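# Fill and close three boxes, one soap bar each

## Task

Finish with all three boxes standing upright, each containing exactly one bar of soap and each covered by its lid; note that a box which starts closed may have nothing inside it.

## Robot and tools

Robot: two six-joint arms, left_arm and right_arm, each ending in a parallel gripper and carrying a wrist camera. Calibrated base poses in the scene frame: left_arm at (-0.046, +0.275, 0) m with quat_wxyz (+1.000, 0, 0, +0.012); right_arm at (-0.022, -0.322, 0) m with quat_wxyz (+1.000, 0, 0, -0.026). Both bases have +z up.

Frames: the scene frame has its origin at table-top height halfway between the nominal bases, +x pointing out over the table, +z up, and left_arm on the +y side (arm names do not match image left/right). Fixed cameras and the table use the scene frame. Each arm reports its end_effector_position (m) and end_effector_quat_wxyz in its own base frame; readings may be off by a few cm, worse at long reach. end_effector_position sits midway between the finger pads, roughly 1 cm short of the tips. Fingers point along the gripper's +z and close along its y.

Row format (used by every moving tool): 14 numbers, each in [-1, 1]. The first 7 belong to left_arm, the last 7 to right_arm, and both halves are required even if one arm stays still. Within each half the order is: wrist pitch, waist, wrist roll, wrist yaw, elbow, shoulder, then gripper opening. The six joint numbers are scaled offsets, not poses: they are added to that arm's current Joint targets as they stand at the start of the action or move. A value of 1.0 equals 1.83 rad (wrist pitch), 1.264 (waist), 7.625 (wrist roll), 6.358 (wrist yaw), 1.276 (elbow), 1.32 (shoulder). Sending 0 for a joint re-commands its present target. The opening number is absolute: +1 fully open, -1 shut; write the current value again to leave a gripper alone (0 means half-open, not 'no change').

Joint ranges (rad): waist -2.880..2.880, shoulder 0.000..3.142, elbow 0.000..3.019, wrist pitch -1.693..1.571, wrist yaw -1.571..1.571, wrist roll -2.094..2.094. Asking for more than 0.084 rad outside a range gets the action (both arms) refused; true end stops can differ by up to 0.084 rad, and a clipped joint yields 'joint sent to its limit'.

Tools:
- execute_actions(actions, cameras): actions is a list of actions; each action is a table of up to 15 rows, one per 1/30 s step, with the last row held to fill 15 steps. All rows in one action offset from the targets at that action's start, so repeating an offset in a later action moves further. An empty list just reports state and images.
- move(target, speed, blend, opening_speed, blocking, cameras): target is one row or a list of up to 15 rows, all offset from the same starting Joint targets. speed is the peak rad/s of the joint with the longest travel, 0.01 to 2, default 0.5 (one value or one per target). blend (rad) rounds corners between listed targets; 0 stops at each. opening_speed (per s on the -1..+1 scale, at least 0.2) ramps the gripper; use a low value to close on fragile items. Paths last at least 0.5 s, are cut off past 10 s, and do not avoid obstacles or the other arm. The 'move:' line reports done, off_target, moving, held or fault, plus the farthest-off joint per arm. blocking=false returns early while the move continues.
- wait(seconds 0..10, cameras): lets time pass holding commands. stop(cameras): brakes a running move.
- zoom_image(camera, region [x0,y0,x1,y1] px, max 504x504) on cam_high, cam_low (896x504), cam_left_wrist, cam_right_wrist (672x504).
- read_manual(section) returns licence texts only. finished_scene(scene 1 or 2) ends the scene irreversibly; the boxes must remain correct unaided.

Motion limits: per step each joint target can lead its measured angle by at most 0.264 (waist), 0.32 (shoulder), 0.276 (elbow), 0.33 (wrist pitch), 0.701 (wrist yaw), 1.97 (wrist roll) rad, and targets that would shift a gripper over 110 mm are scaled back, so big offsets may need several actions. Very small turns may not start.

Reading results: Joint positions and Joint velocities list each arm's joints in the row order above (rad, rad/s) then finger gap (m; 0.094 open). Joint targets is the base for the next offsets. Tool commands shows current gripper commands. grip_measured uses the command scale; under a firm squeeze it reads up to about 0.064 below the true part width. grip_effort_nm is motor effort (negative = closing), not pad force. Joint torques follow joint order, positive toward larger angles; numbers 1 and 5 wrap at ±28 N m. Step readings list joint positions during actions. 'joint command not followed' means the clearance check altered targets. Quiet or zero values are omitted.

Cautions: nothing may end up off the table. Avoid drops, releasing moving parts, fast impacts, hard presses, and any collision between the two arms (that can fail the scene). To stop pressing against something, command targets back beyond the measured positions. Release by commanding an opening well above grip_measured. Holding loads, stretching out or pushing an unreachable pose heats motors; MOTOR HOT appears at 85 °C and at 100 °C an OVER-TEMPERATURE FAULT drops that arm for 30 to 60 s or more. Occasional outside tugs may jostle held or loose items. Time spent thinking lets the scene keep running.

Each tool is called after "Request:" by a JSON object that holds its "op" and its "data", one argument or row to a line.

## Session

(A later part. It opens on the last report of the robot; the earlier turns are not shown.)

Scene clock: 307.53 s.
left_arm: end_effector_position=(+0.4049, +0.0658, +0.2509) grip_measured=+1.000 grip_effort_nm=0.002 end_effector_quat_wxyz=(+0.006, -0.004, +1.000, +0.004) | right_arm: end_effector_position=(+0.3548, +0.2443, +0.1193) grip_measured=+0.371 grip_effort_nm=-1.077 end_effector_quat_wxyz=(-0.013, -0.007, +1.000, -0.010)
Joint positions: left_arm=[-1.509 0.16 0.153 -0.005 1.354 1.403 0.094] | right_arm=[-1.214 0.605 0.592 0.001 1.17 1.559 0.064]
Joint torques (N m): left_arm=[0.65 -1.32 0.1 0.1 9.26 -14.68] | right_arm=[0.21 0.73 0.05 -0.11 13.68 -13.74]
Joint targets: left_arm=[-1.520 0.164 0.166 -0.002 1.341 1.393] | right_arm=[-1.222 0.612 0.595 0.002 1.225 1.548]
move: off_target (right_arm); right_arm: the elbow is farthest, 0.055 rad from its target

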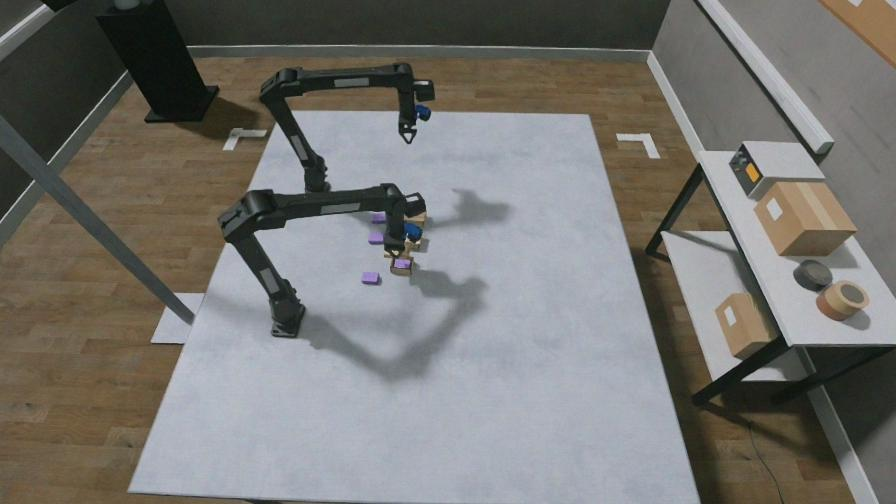

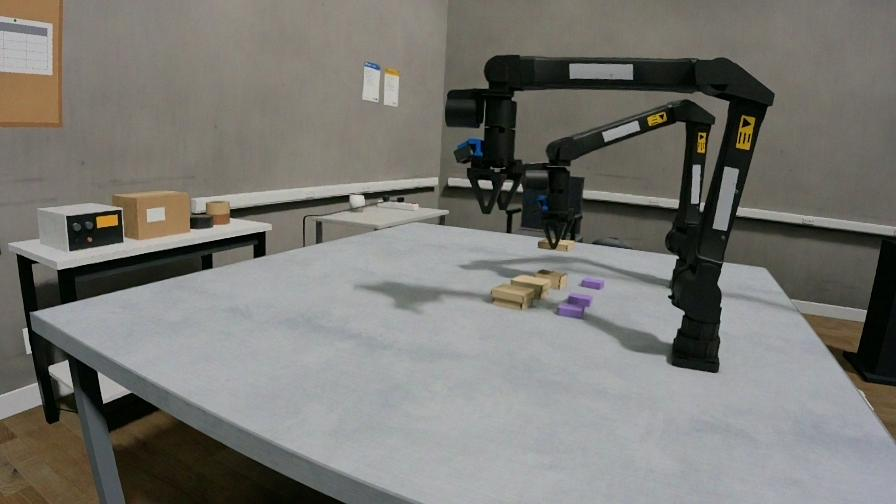

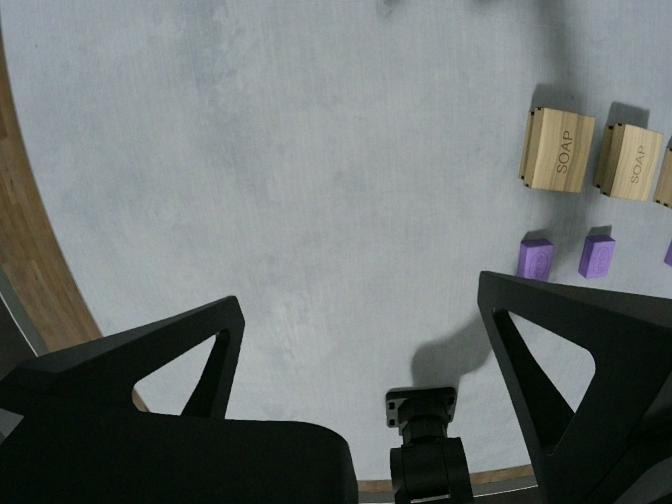

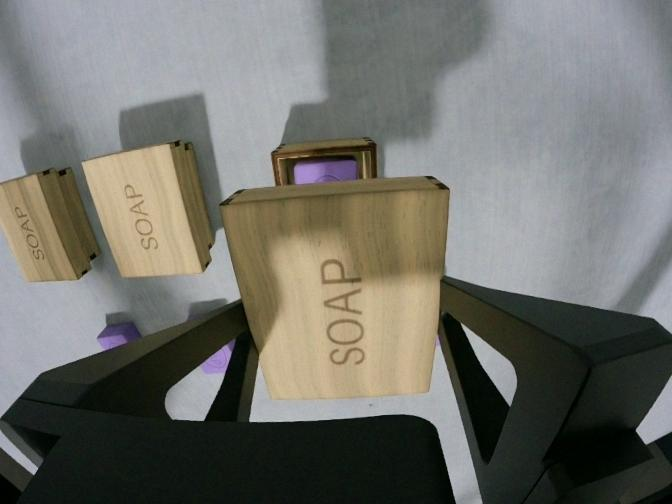

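Request:
{"op": "move", "data": {
  "target": [0,0,0,0,0,0,1,0.1122,0,0,0,-0.0995,0.0902,0.2],
  "speed": 0.15,
  "cameras": ["cam_right_wrist","cam_low"]
}}

Request:
{"op": "zoom_image", "data": {
  "camera": "cam_low",
  "region": [480, 200, 620, 320]
}}

Scene clock: 326.67 s.
left_arm: end_effector_position=(+0.4049, +0.0658, +0.2509) grip_measured=+1.000 grip_effort_nm=-0.007 end_effector_quat_wxyz=(+0.006, -0.004, +1.000, +0.004) | right_arm: end_effector_position=(+0.3698, +0.2547, +0.0622) grip_measured=+0.371 grip_effort_nm=-1.072 end_effector_quat_wxyz=(+0.005, -0.007, +1.000, +0.002)
Joint positions: left_arm=[-1.509 0.16 0.153 -0.005 1.354 1.403 0.094] | right_arm=[-1.025 0.605 0.592 0.001 1.111 1.646 0.064]
Joint torques (N m): left_arm=[0.65 -1.32 0.1 0.1 9.26 -14.68] | right_arm=[0.84 0.73 0.05 -0.11 7.39 -12.04]
Joint targets: left_arm=[-1.520 0.164 0.166 -0.002 1.341 1.393] | right_arm=[-1.016 0.612 0.595 0.002 1.098 1.667]
move: done
Images, in order: cam_low, cam_right_wrist.

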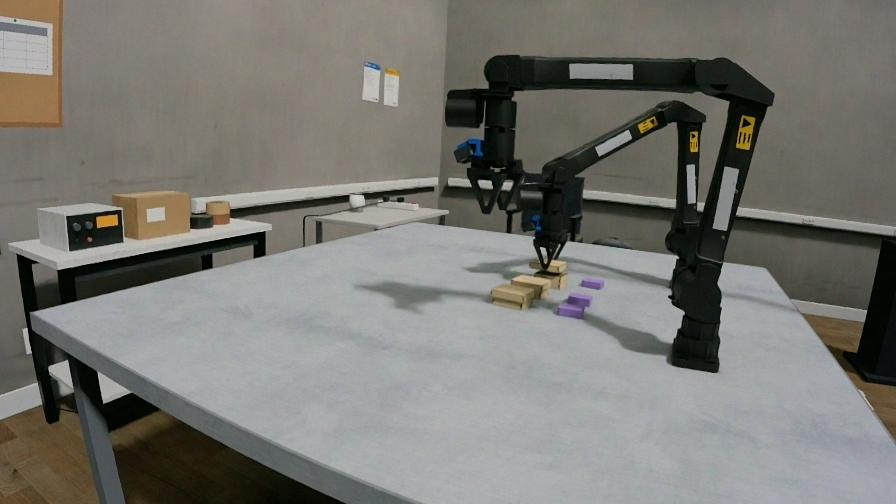

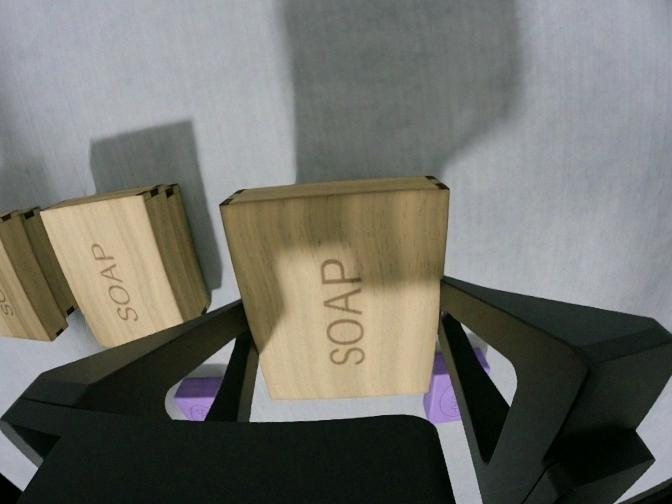

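Scaled by 3.600 from the camera's 896x504 image, which has a finer 1280x720 frame.

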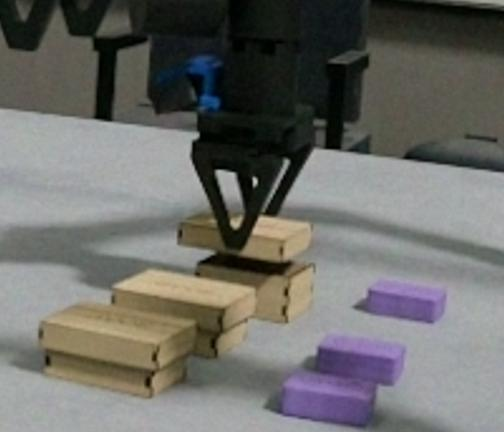

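Request:
{"op": "move", "data": {
  "target": [0,0,0,0,0,0,1,0.0426,0,0,0,-0.0274,0.0333,0.2],
  "speed": 0.05,
  "cameras": ["cam_right_wrist","cam_low"]
}}

Request:
{"op": "zoom_image", "data": {
  "camera": "cam_low",
  "region": [480, 200, 620, 320]
}}

Scene clock: 340.50 s.
left_arm: end_effector_position=(+0.4049, +0.0658, +0.2509) grip_measured=+1.000 grip_effort_nm=-0.007 end_effector_quat_wxyz=(+0.006, -0.004, +1.000, +0.004) | right_arm: end_effector_position=(+0.3713, +0.2556, +0.0478) grip_measured=+0.371 grip_effort_nm=-1.087 end_effector_quat_wxyz=(+0.009, -0.006, +1.000, +0.004)
Joint positions: left_arm=[-1.509 0.16 0.153 -0.005 1.354 1.403 0.094] | right_arm=[-0.977 0.605 0.592 0.003 1.091 1.665 0.064]
Joint torques (N m): left_arm=[0.65 -1.26 0.09 0.1 9.28 -14.68] | right_arm=[1.84 0.73 0.05 -0.19 5.93 -10.29]
Joint targets: left_arm=[-1.520 0.164 0.166 -0.002 1.341 1.393] | right_arm=[-0.938 0.612 0.595 0.001 1.063 1.711]
move: off_target (right_arm); right_arm: the shoulder is farthest, 0.046 rad from its target
Images, in order: cam_low, cam_right_wrist.

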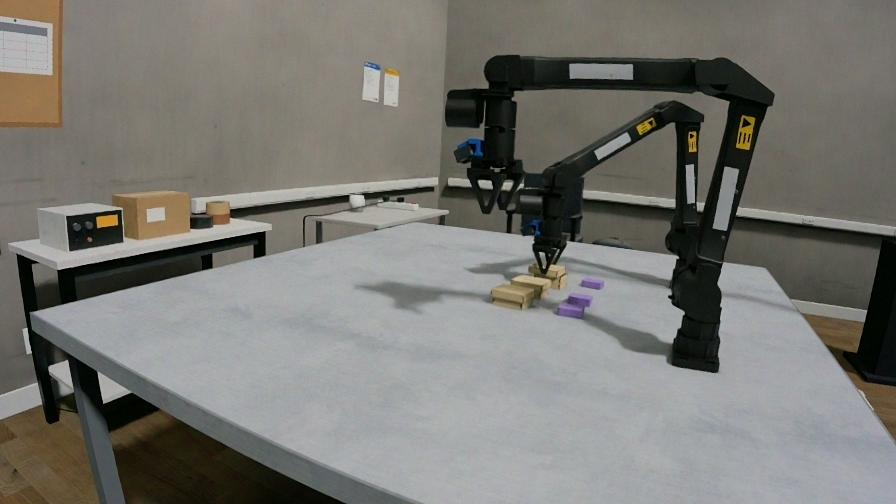

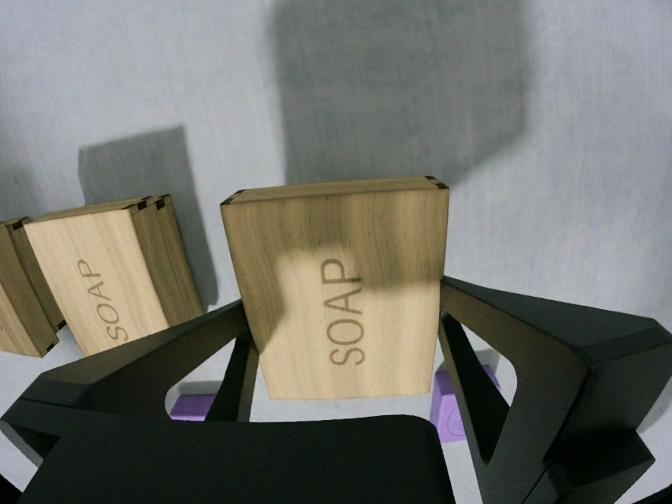

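Scaled by 3.600 from the camera's 896x504 image, which has a finer 1280x720 frame.

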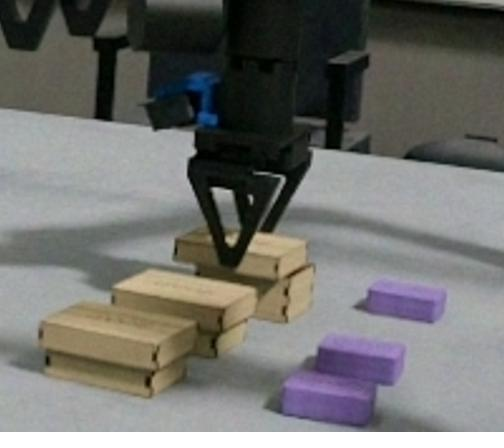

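Request:
{"op": "move", "data": {
  "target": [
    [0,0,0,0,0,0,1,-0.0995,0,0,0,0.068,-0.114,0.2],
    [0,0,0,0,0,0,1,-0.0417,0,0,0,0.0024,-0.0568,0.2]
  ],
  "speed": 0.15,
  "cameras": ["cam_high","cam_low"]
}}

Request:
{"op": "zoom_image", "data": {
  "camera": "cam_low",
  "region": [520, 220, 600, 300]
}}

Request:
{"op": "zoom_image", "data": {
  "camera": "cam_high",
  "region": [350, 210, 450, 300]
}}

Scene clock: 371.53 s.
left_arm: end_effector_position=(+0.4049, +0.0658, +0.2509) grip_measured=+1.000 grip_effort_nm=-0.012 end_effector_quat_wxyz=(+0.006, -0.004, +1.000, +0.004) | right_arm: end_effector_position=(+0.3601, +0.2478, +0.0642) grip_measured=+0.371 grip_effort_nm=-1.077 end_effector_quat_wxyz=(+0.005, -0.006, +1.000, +0.001)
Joint positions: left_arm=[-1.509 0.16 0.153 -0.005 1.354 1.403 0.094] | right_arm=[-1.024 0.605 0.592 0.003 1.078 1.616 0.064]
Joint torques (N m): left_arm=[0.65 -1.32 0.09 0.1 9.26 -14.68] | right_arm=[0.69 0.73 0.04 -0.19 7.43 -11.69]
Joint targets: left_arm=[-1.520 0.164 0.166 -0.002 1.341 1.393] | right_arm=[-1.015 0.612 0.595 0.001 1.066 1.635]
move: done
Images, in order: cam_high, cam_low.

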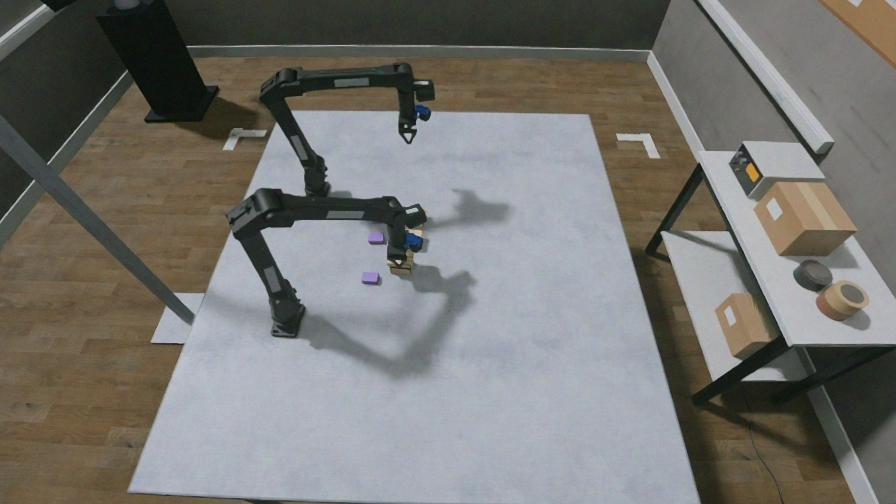

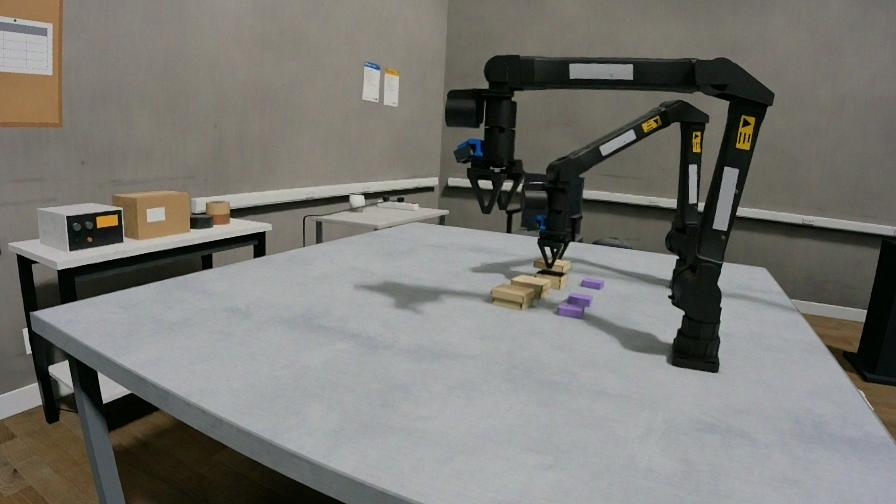

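Scaled by 6.300 from the camera's 896x504 image, which has a finer 1280x720 frame.

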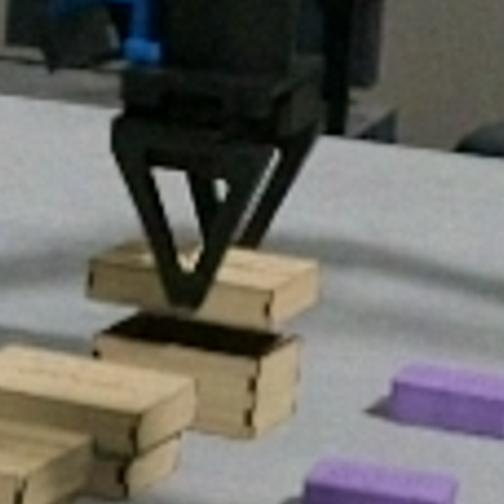

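Scaled by 5.040 from the camera's 896x504 image, which has a finer 1280x720 frame.

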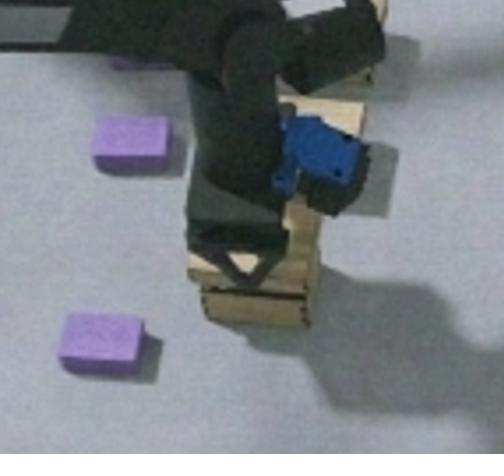

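Request:
{"op": "zoom_image", "data": {
  "camera": "cam_high",
  "region": [380, 240, 430, 285]
}}

Request:
{"op": "execute_actions", "data": {
  "actions": [],
  "cameras": ["cam_left_wrist","cam_right_wrist"]
}}

Request:
{"op": "zoom_image", "data": {
  "camera": "cam_left_wrist",
  "region": [500, 80, 672, 290]
}}

Scaled by 10.080 from the camera's 896x504 image, which has a finer 1280x720 frame.

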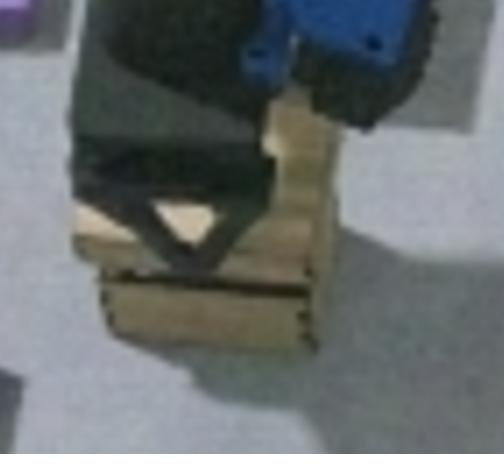

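Scene clock: 388.27 s.
left_arm: end_effector_position=(+0.4049, +0.0658, +0.2509) grip_measured=+1.000 grip_effort_nm=-0.012 end_effector_quat_wxyz=(+0.006, -0.004, +1.000, +0.004) | right_arm: end_effector_position=(+0.3602, +0.2479, +0.0642) grip_measured=+0.371 grip_effort_nm=-1.072 end_effector_quat_wxyz=(+0.005, -0.006, +1.000, +0.002)
Joint names: [wrist pitch, waist, wrist roll, wrist yaw, elbow, shoulder]
Joint positions: left_arm=[-1.509 0.16 0.153 -0.005 1.354 1.403 0.094] | right_arm=[-1.023 0.605 0.592 0.003 1.078 1.616 0.064]
Joint velocities: within noise
Joint torques (N m): left_arm=[0.65 -1.26 0.09 0.1 9.26 -14.68] | right_arm=[0.7 0.73 0.04 -0.18 7.43 -11.69]
Motor temperatures (°C): left_arm=[29 30 29 28 38 36 29] | right_arm=[32 34 29 30 42 33 32]
Heat: left arm: hottest elbow 38 °C; right arm: hottest elbow 42 °C.
Joint targets: left_arm=[-1.520 0.164 0.166 -0.002 1.341 1.393] | right_arm=[-1.015 0.612 0.595 0.001 1.066 1.635]
Tool commands: left_gripper/opening=+1.0 right_gripper/opening=+0.2
Images, in order (width x height): cam_left_wrist 672x504, cam_right_wrist 672x504.

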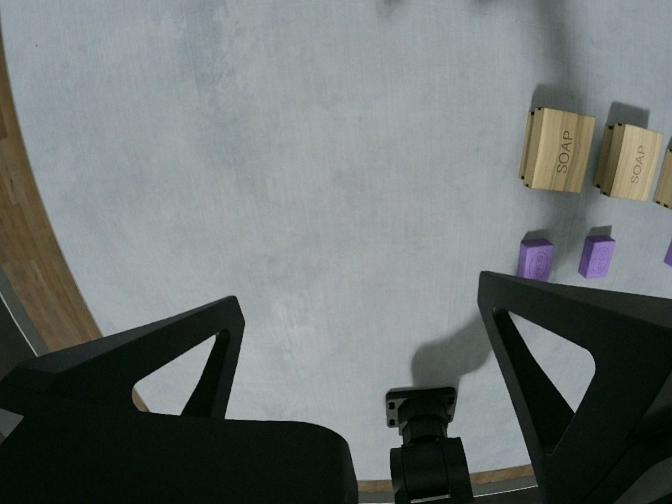

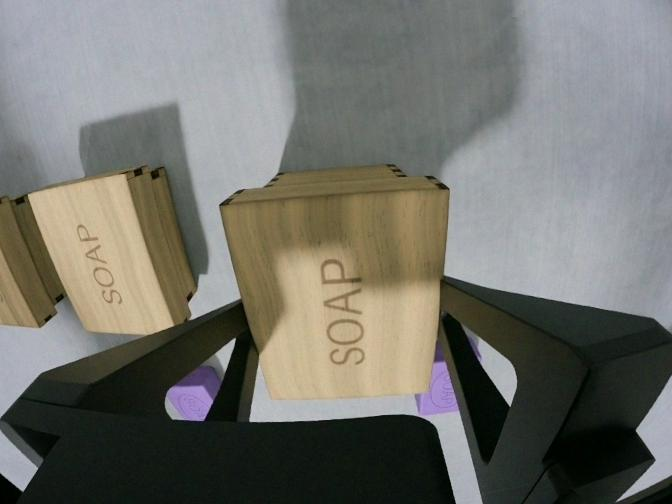

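Scaled by 2.400 from the camera's 672x504 image, which has a finer 960x720 frame.

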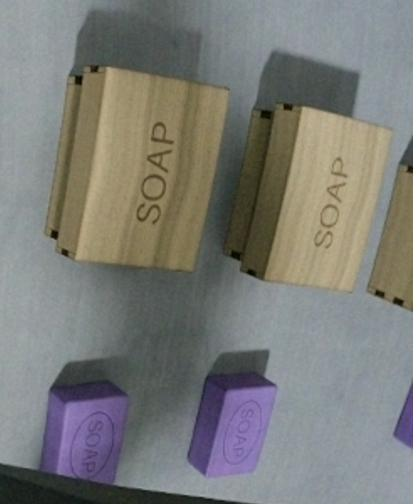

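Request:
{"op": "move", "data": {
  "target": [
    [0,0,0,0,0,0,1,0,-0.012,0,0,0,0,0.2],
    [0,0,0,0,0,0,1,0.0467,-0.012,0,0,-0.0277,0.0394,0.2]
  ],
  "speed": 0.05,
  "cameras": ["cam_right_wrist","cam_low"]
}}

Request:
{"op": "zoom_image", "data": {
  "camera": "cam_low",
  "region": [520, 220, 600, 300]
}}

Scene clock: 413.47 s.
left_arm: end_effector_position=(+0.4049, +0.0658, +0.2509) grip_measured=+1.000 grip_effort_nm=-0.012 end_effector_quat_wxyz=(+0.006, -0.004, +1.000, +0.004) | right_arm: end_effector_position=(+0.3623, +0.2489, +0.0466) grip_measured=+0.371 grip_effort_nm=-1.082 end_effector_quat_wxyz=(+0.009, -0.006, +1.000, +0.005)
Joint positions: left_arm=[-1.509 0.16 0.153 -0.005 1.354 1.403 0.094] | right_arm=[-0.964 0.604 0.592 0.002 1.055 1.641 0.064]
Joint torques (N m): left_arm=[0.65 -1.32 0.09 0.1 9.26 -14.74] | right_arm=[1.65 -0.56 0.04 -0.14 6.22 -9.7]
Joint targets: left_arm=[-1.520 0.164 0.166 -0.002 1.341 1.393] | right_arm=[-0.929 0.597 0.595 0.001 1.031 1.687]
move: off_target (right_arm); right_arm: the shoulder is farthest, 0.046 rad from its target
Images, in order: cam_low, cam_right_wrist.

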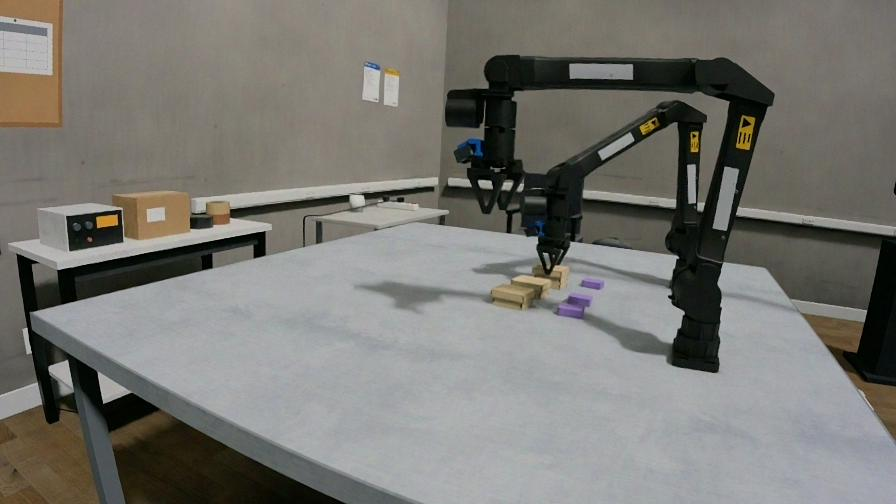

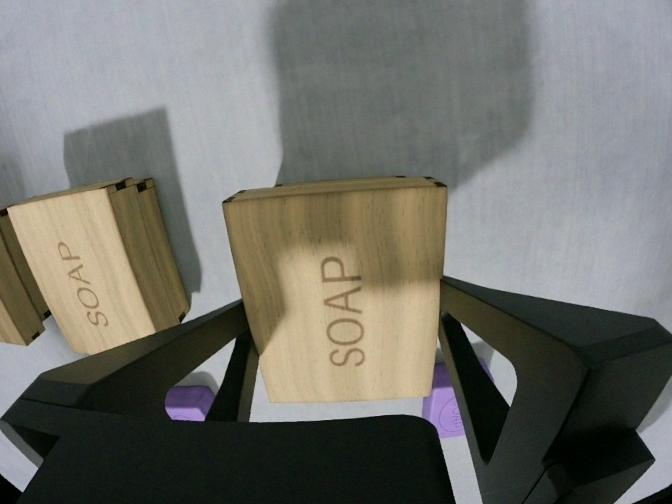

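Scaled by 6.300 from the camera's 896x504 image, which has a finer 1280x720 frame.

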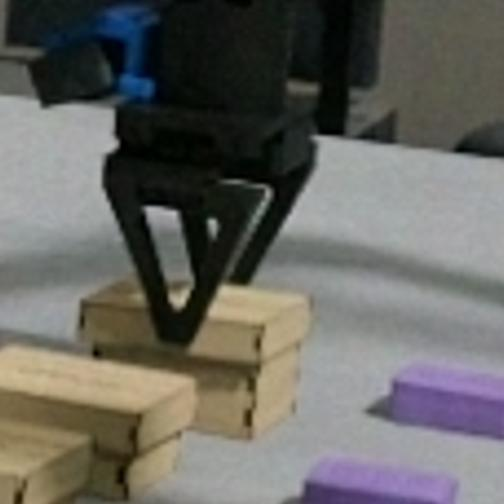

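Request:
{"op": "zoom_image", "data": {
  "camera": "cam_right_wrist",
  "region": [210, 160, 460, 300]
}}

Request:
{"op": "zoom_image", "data": {
  "camera": "cam_high",
  "region": [380, 240, 430, 285]
}}

Scaled by 2.016 from the camera's 672x504 image, which has a finer 960x720 frame.

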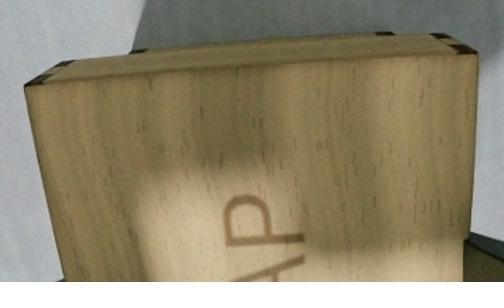

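This scene's latest camera images include none from cam_high. They are from: cam_low, cam_right_wrist. cam_high's image comes with the result of a call that names it in "cameras".

Request:
{"op": "move", "data": {
  "target": [
    [0,0,0,0,0,0,1,-0.0825,0,0,0,0.062,-0.0735,0.2],
    [0,0,0,0,0,0,1,-0.036,0,0,0,0.0149,-0.0348,0.2],
    [0,0,0,0,0,0,1,0.0012,0,0,0,-0.0086,-0.0061,0.2]
  ],
  "speed": [0.15,0.1,0.06]
}}

Request:
{"op": "zoom_image", "data": {
  "camera": "cam_low",
  "region": [520, 220, 600, 300]
}}

Request:
{"op": "zoom_image", "data": {
  "camera": "cam_right_wrist",
  "region": [210, 160, 460, 300]
}}

Request:
{"op": "zoom_image", "data": {
  "camera": "cam_high",
  "region": [380, 240, 430, 285]
}}

Scene clock: 471.37 s.
left_arm: end_effector_position=(+0.4049, +0.0658, +0.2509) grip_measured=+1.000 grip_effort_nm=-0.007 end_effector_quat_wxyz=(+0.006, -0.004, +1.000, +0.004) | right_arm: end_effector_position=(+0.3600, +0.2475, +0.0478) grip_measured=+0.371 grip_effort_nm=-1.077 end_effector_quat_wxyz=(+0.008, -0.006, +1.000, +0.005)
Joint positions: left_arm=[-1.509 0.16 0.153 -0.005 1.354 1.403 0.094] | right_arm=[-0.969 0.604 0.592 0.001 1.05 1.634 0.064]
Joint torques (N m): left_arm=[0.64 -1.32 0.1 0.1 9.25 -14.68] | right_arm=[2 -0.5 0.04 -0.11 5.78 -9.64]
Joint targets: left_arm=[-1.520 0.164 0.166 -0.002 1.341 1.393] | right_arm=[-0.927 0.597 0.596 0.002 1.020 1.680]
move: off_target (right_arm); right_arm: the shoulder is farthest, 0.045 rad from its target

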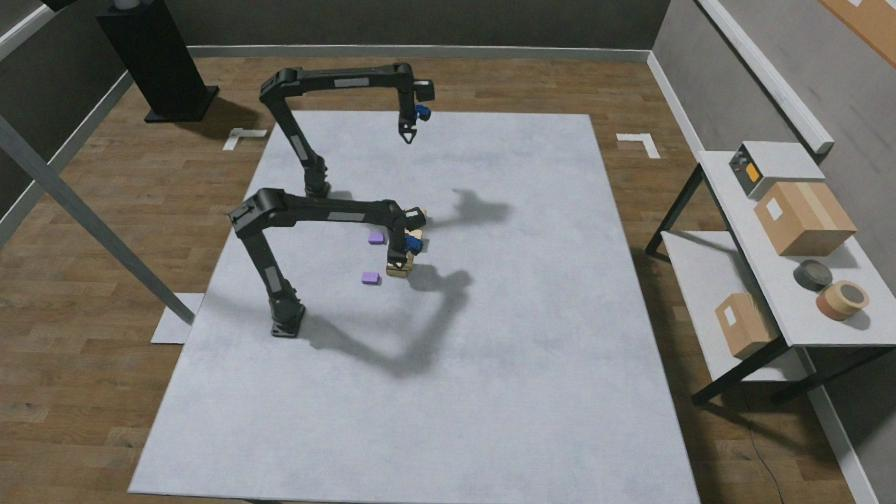

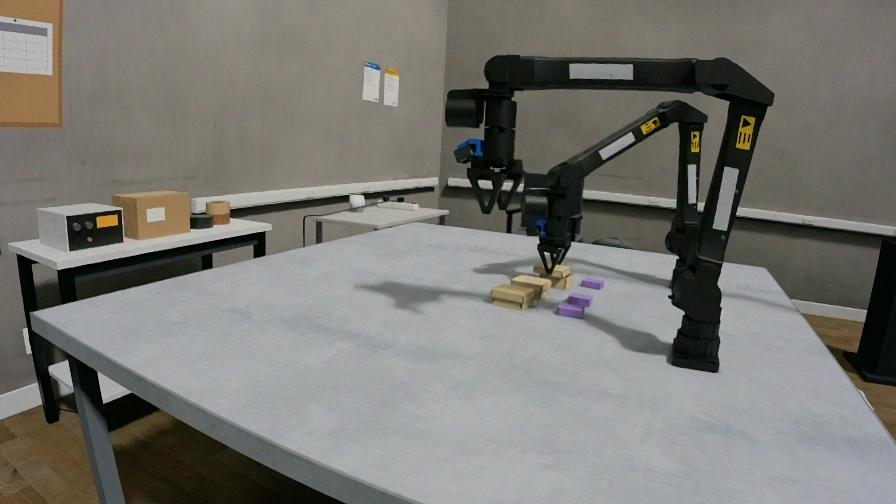

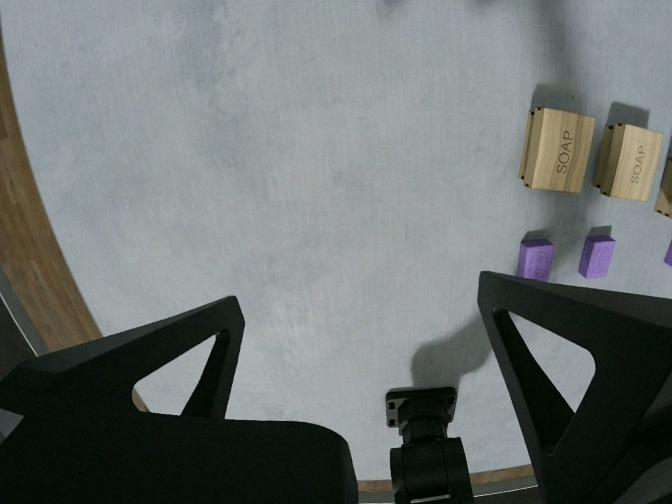

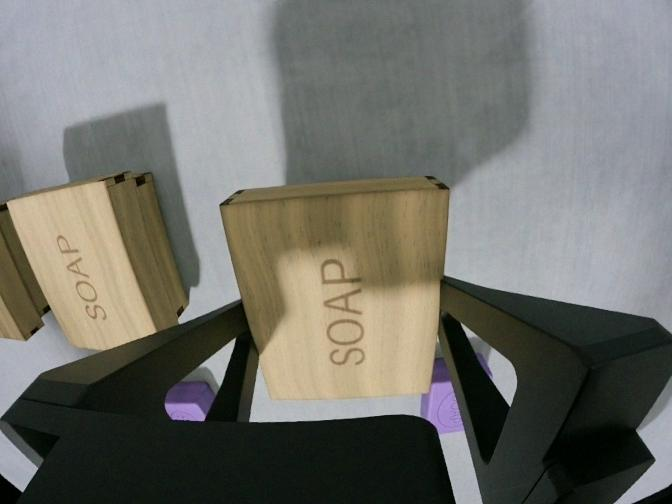

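Scaled by 6.300 from the camera's 896x504 image, which has a finer 1280x720 frame.

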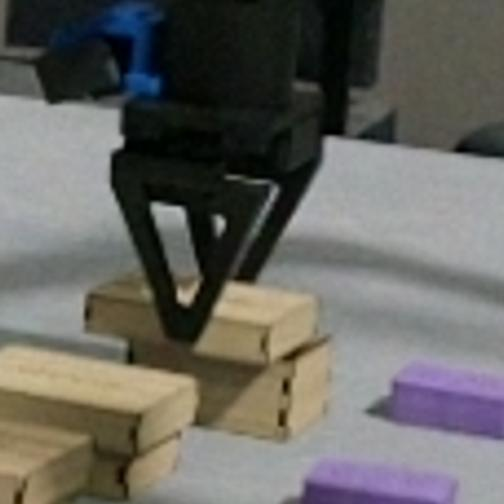

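Scaled by 2.016 from the camera's 672x504 image, which has a finer 960x720 frame.

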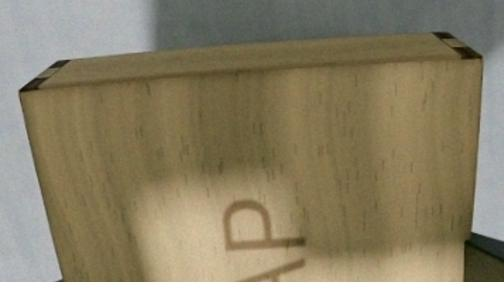

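Scaled by 10.080 from the camera's 896x504 image, which has a finer 1280x720 frame.

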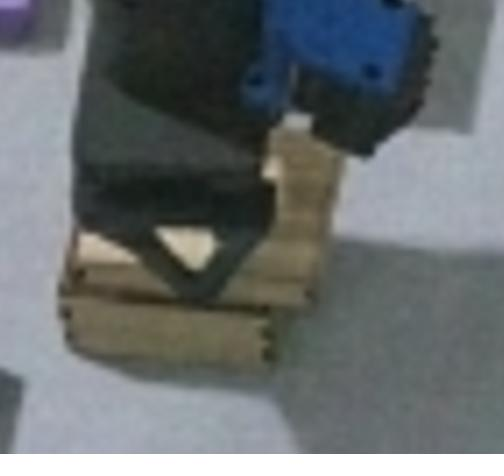

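Request:
{"op": "move", "data": {
  "target": [
    [0,0,0,0,0,0,1,-0.0273,0,0,0,0.065,-0.0447,0.2],
    [0,0,0,0,0,0,1,-0.0557,0,0,0,0.0846,-0.0667,0.2],
    [0,0,0,0,0,0,1,-0.0836,0,0,0,0.0627,-0.106,0.2],
    [0,0,0,0,0,0,1,-0.0421,0,0,0,-0.0039,-0.0636,0.2]
  ],
  "speed": 0.12
}}

Request:
{"op": "zoom_image", "data": {
  "camera": "cam_low",
  "region": [520, 220, 600, 300]
}}

Request:
{"op": "zoom_image", "data": {
  "camera": "cam_right_wrist",
  "region": [210, 120, 460, 260]
}}

Request:
{"op": "zoom_image", "data": {
  "camera": "cam_high",
  "region": [380, 240, 430, 285]
}}

Scene clock: 528.70 s.
left_arm: end_effector_position=(+0.4049, +0.0658, +0.2509) grip_measured=+1.000 grip_effort_nm=-0.002 end_effector_quat_wxyz=(+0.006, -0.004, +1.000, +0.004) | right_arm: end_effector_position=(+0.3457, +0.2376, +0.0628) grip_measured=+0.371 grip_effort_nm=-1.067 end_effector_quat_wxyz=(+0.003, -0.006, +1.000, +0.001)
Joint positions: left_arm=[-1.509 0.16 0.153 -0.005 1.354 1.403 0.094] | right_arm=[-1.013 0.604 0.592 0.001 1.027 1.578 0.064]
Joint torques (N m): left_arm=[0.64 -1.32 0.1 0.1 9.26 -14.68] | right_arm=[0.75 -0.56 0.04 -0.11 7.39 -11.22]
Joint targets: left_arm=[-1.520 0.164 0.166 -0.002 1.341 1.393] | right_arm=[-1.004 0.597 0.596 0.002 1.015 1.596]
move: done

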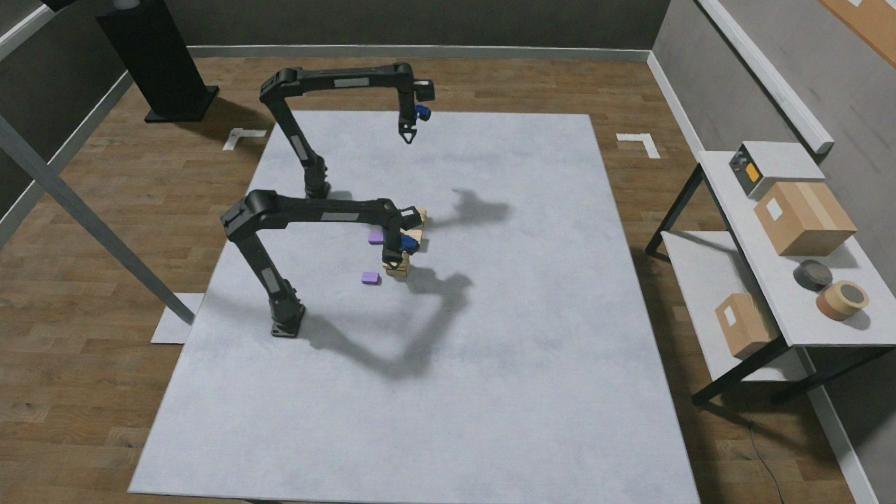

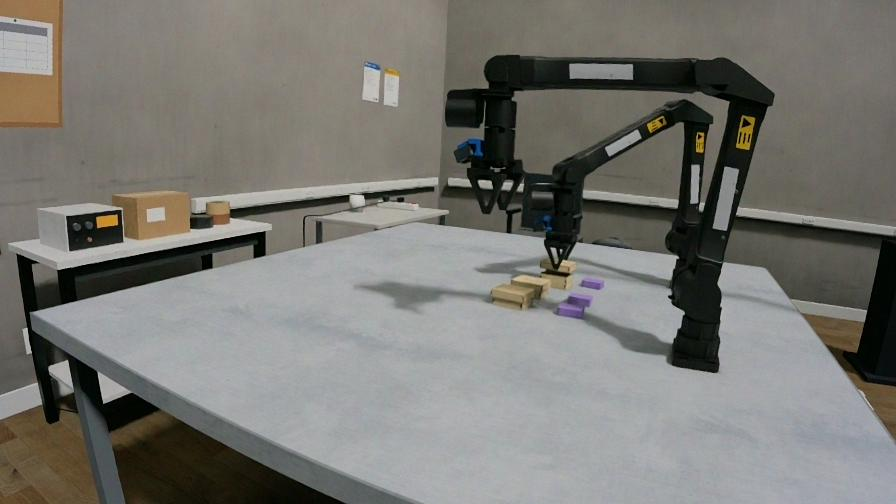

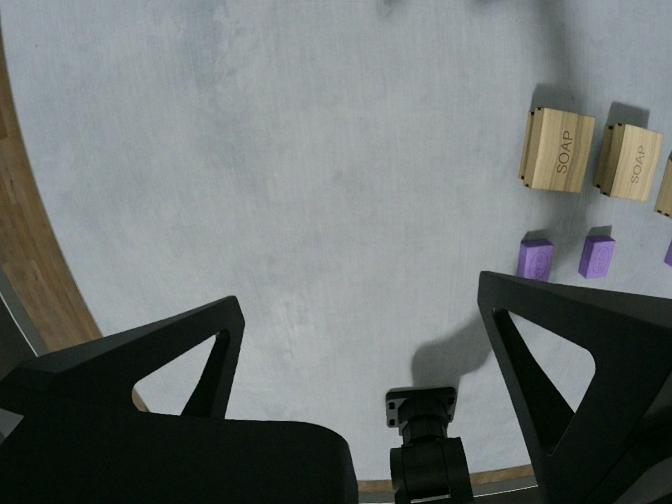

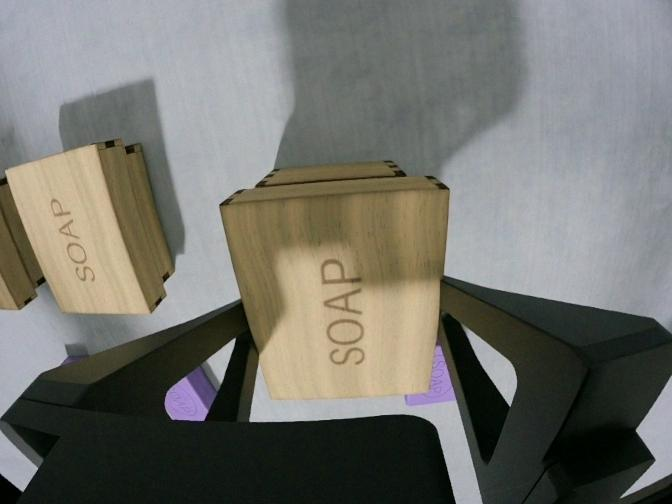

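Scaled by 6.300 from the camera's 896x504 image, which has a finer 1280x720 frame.

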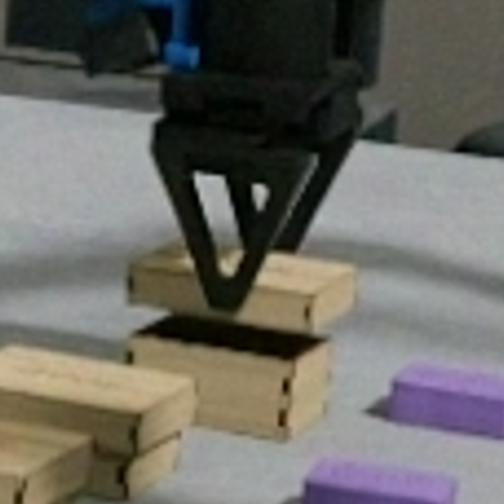

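Scaled by 2.016 from the camera's 672x504 image, which has a finer 960x720 frame.

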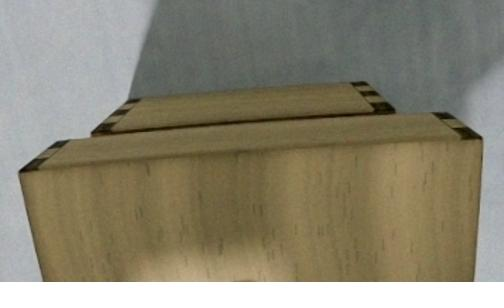

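Scaled by 10.080 from the camera's 896x504 image, which has a finer 1280x720 frame.

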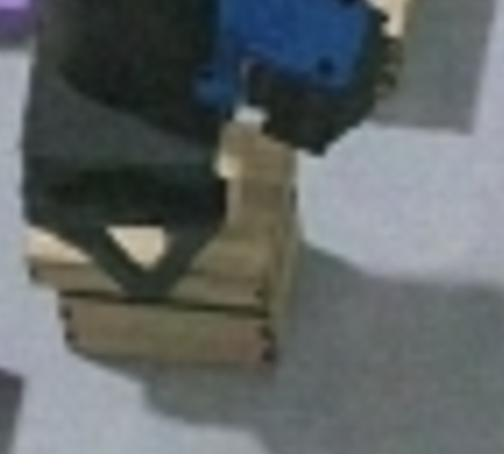

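Request:
{"op": "move", "data": {
  "target": [
    [0,0,0,0,0,0,1,0.0077,0,0,0,0,0.0114,0.2],
    [0,0,0,0,0,0,1,0.047,0,0,0,-0.0243,0.0424,0.2]
  ],
  "speed": 0.05
}}

Request:
{"op": "zoom_image", "data": {
  "camera": "cam_low",
  "region": [520, 220, 600, 300]
}}

Request:
{"op": "zoom_image", "data": {
  "camera": "cam_right_wrist",
  "region": [210, 120, 460, 260]
}}

Scene clock: 565.60 s.
left_arm: end_effector_position=(+0.4049, +0.0658, +0.2509) grip_measured=+1.000 grip_effort_nm=-0.012 end_effector_quat_wxyz=(+0.006, -0.004, +1.000, +0.004) | right_arm: end_effector_position=(+0.3486, +0.2396, +0.0337) grip_measured=+0.371 grip_effort_nm=-1.077 end_effector_quat_wxyz=(+0.005, -0.006, +1.000, +0.003)
Joint positions: left_arm=[-1.509 0.16 0.153 -0.005 1.354 1.403 0.094] | right_arm=[-0.928 0.604 0.592 0.001 0.998 1.628 0.064]
Joint torques (N m): left_arm=[0.65 -1.32 0.09 0.1 9.26 -14.68] | right_arm=[0.76 -0.5 0.04 -0.11 6.76 -11.05]
Joint targets: left_arm=[-1.520 0.164 0.166 -0.002 1.341 1.393] | right_arm=[-0.918 0.597 0.596 0.002 0.984 1.652]
move: done

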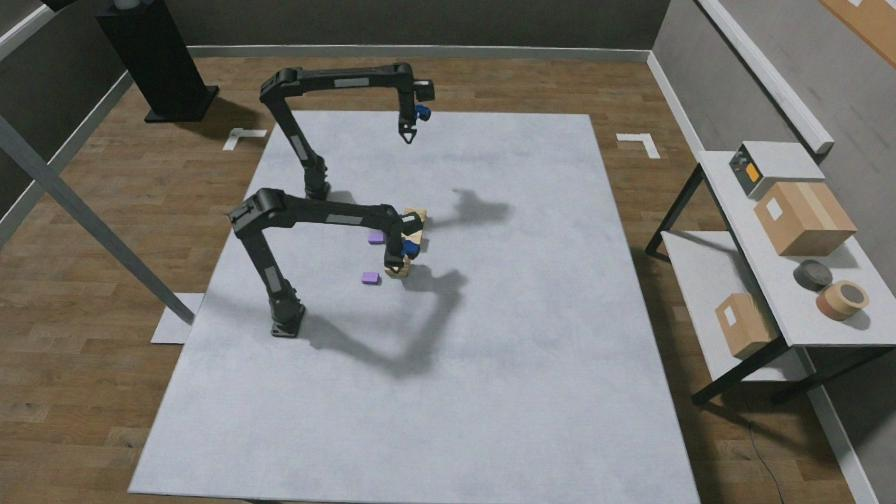

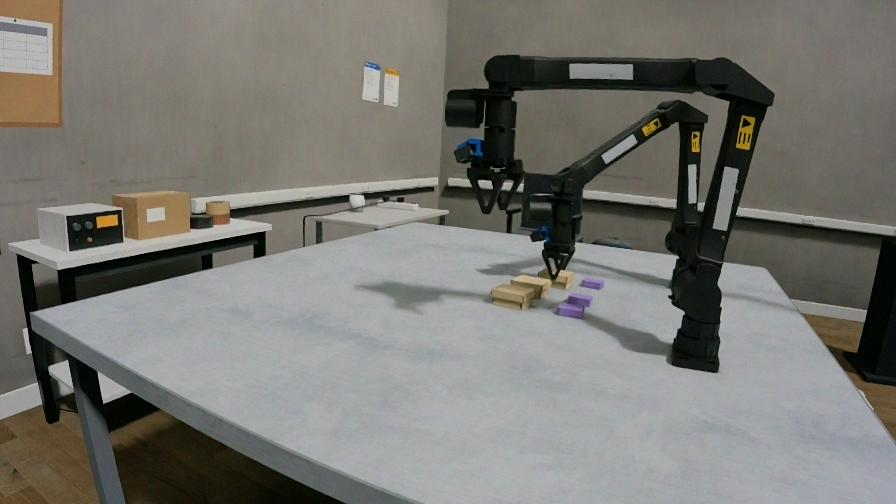

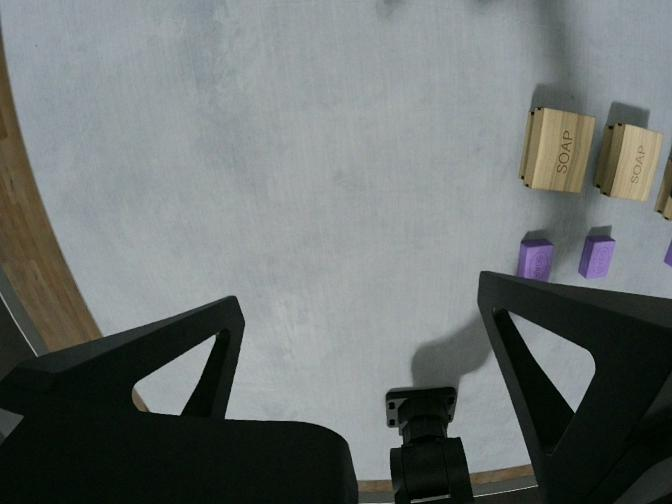

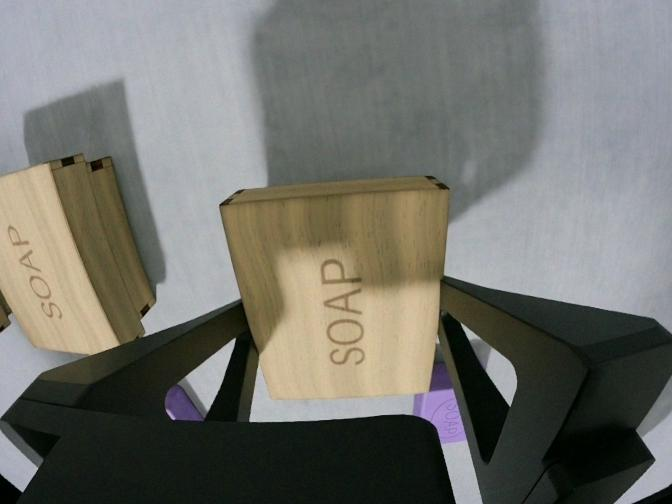

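Scaled by 6.300 from the camera's 896x504 image, which has a finer 1280x720 frame.

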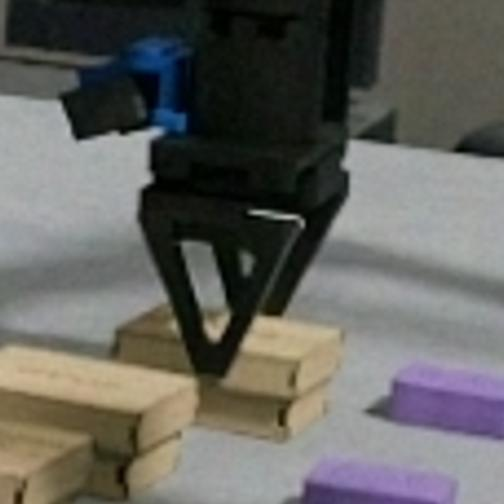

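Scaled by 2.016 from the camera's 672x504 image, which has a finer 960x720 frame.

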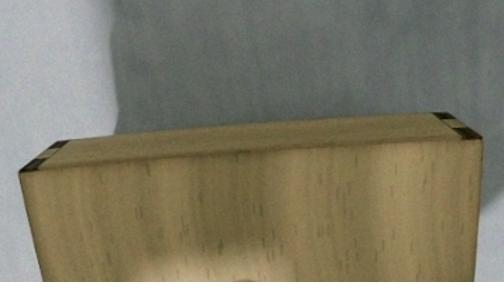

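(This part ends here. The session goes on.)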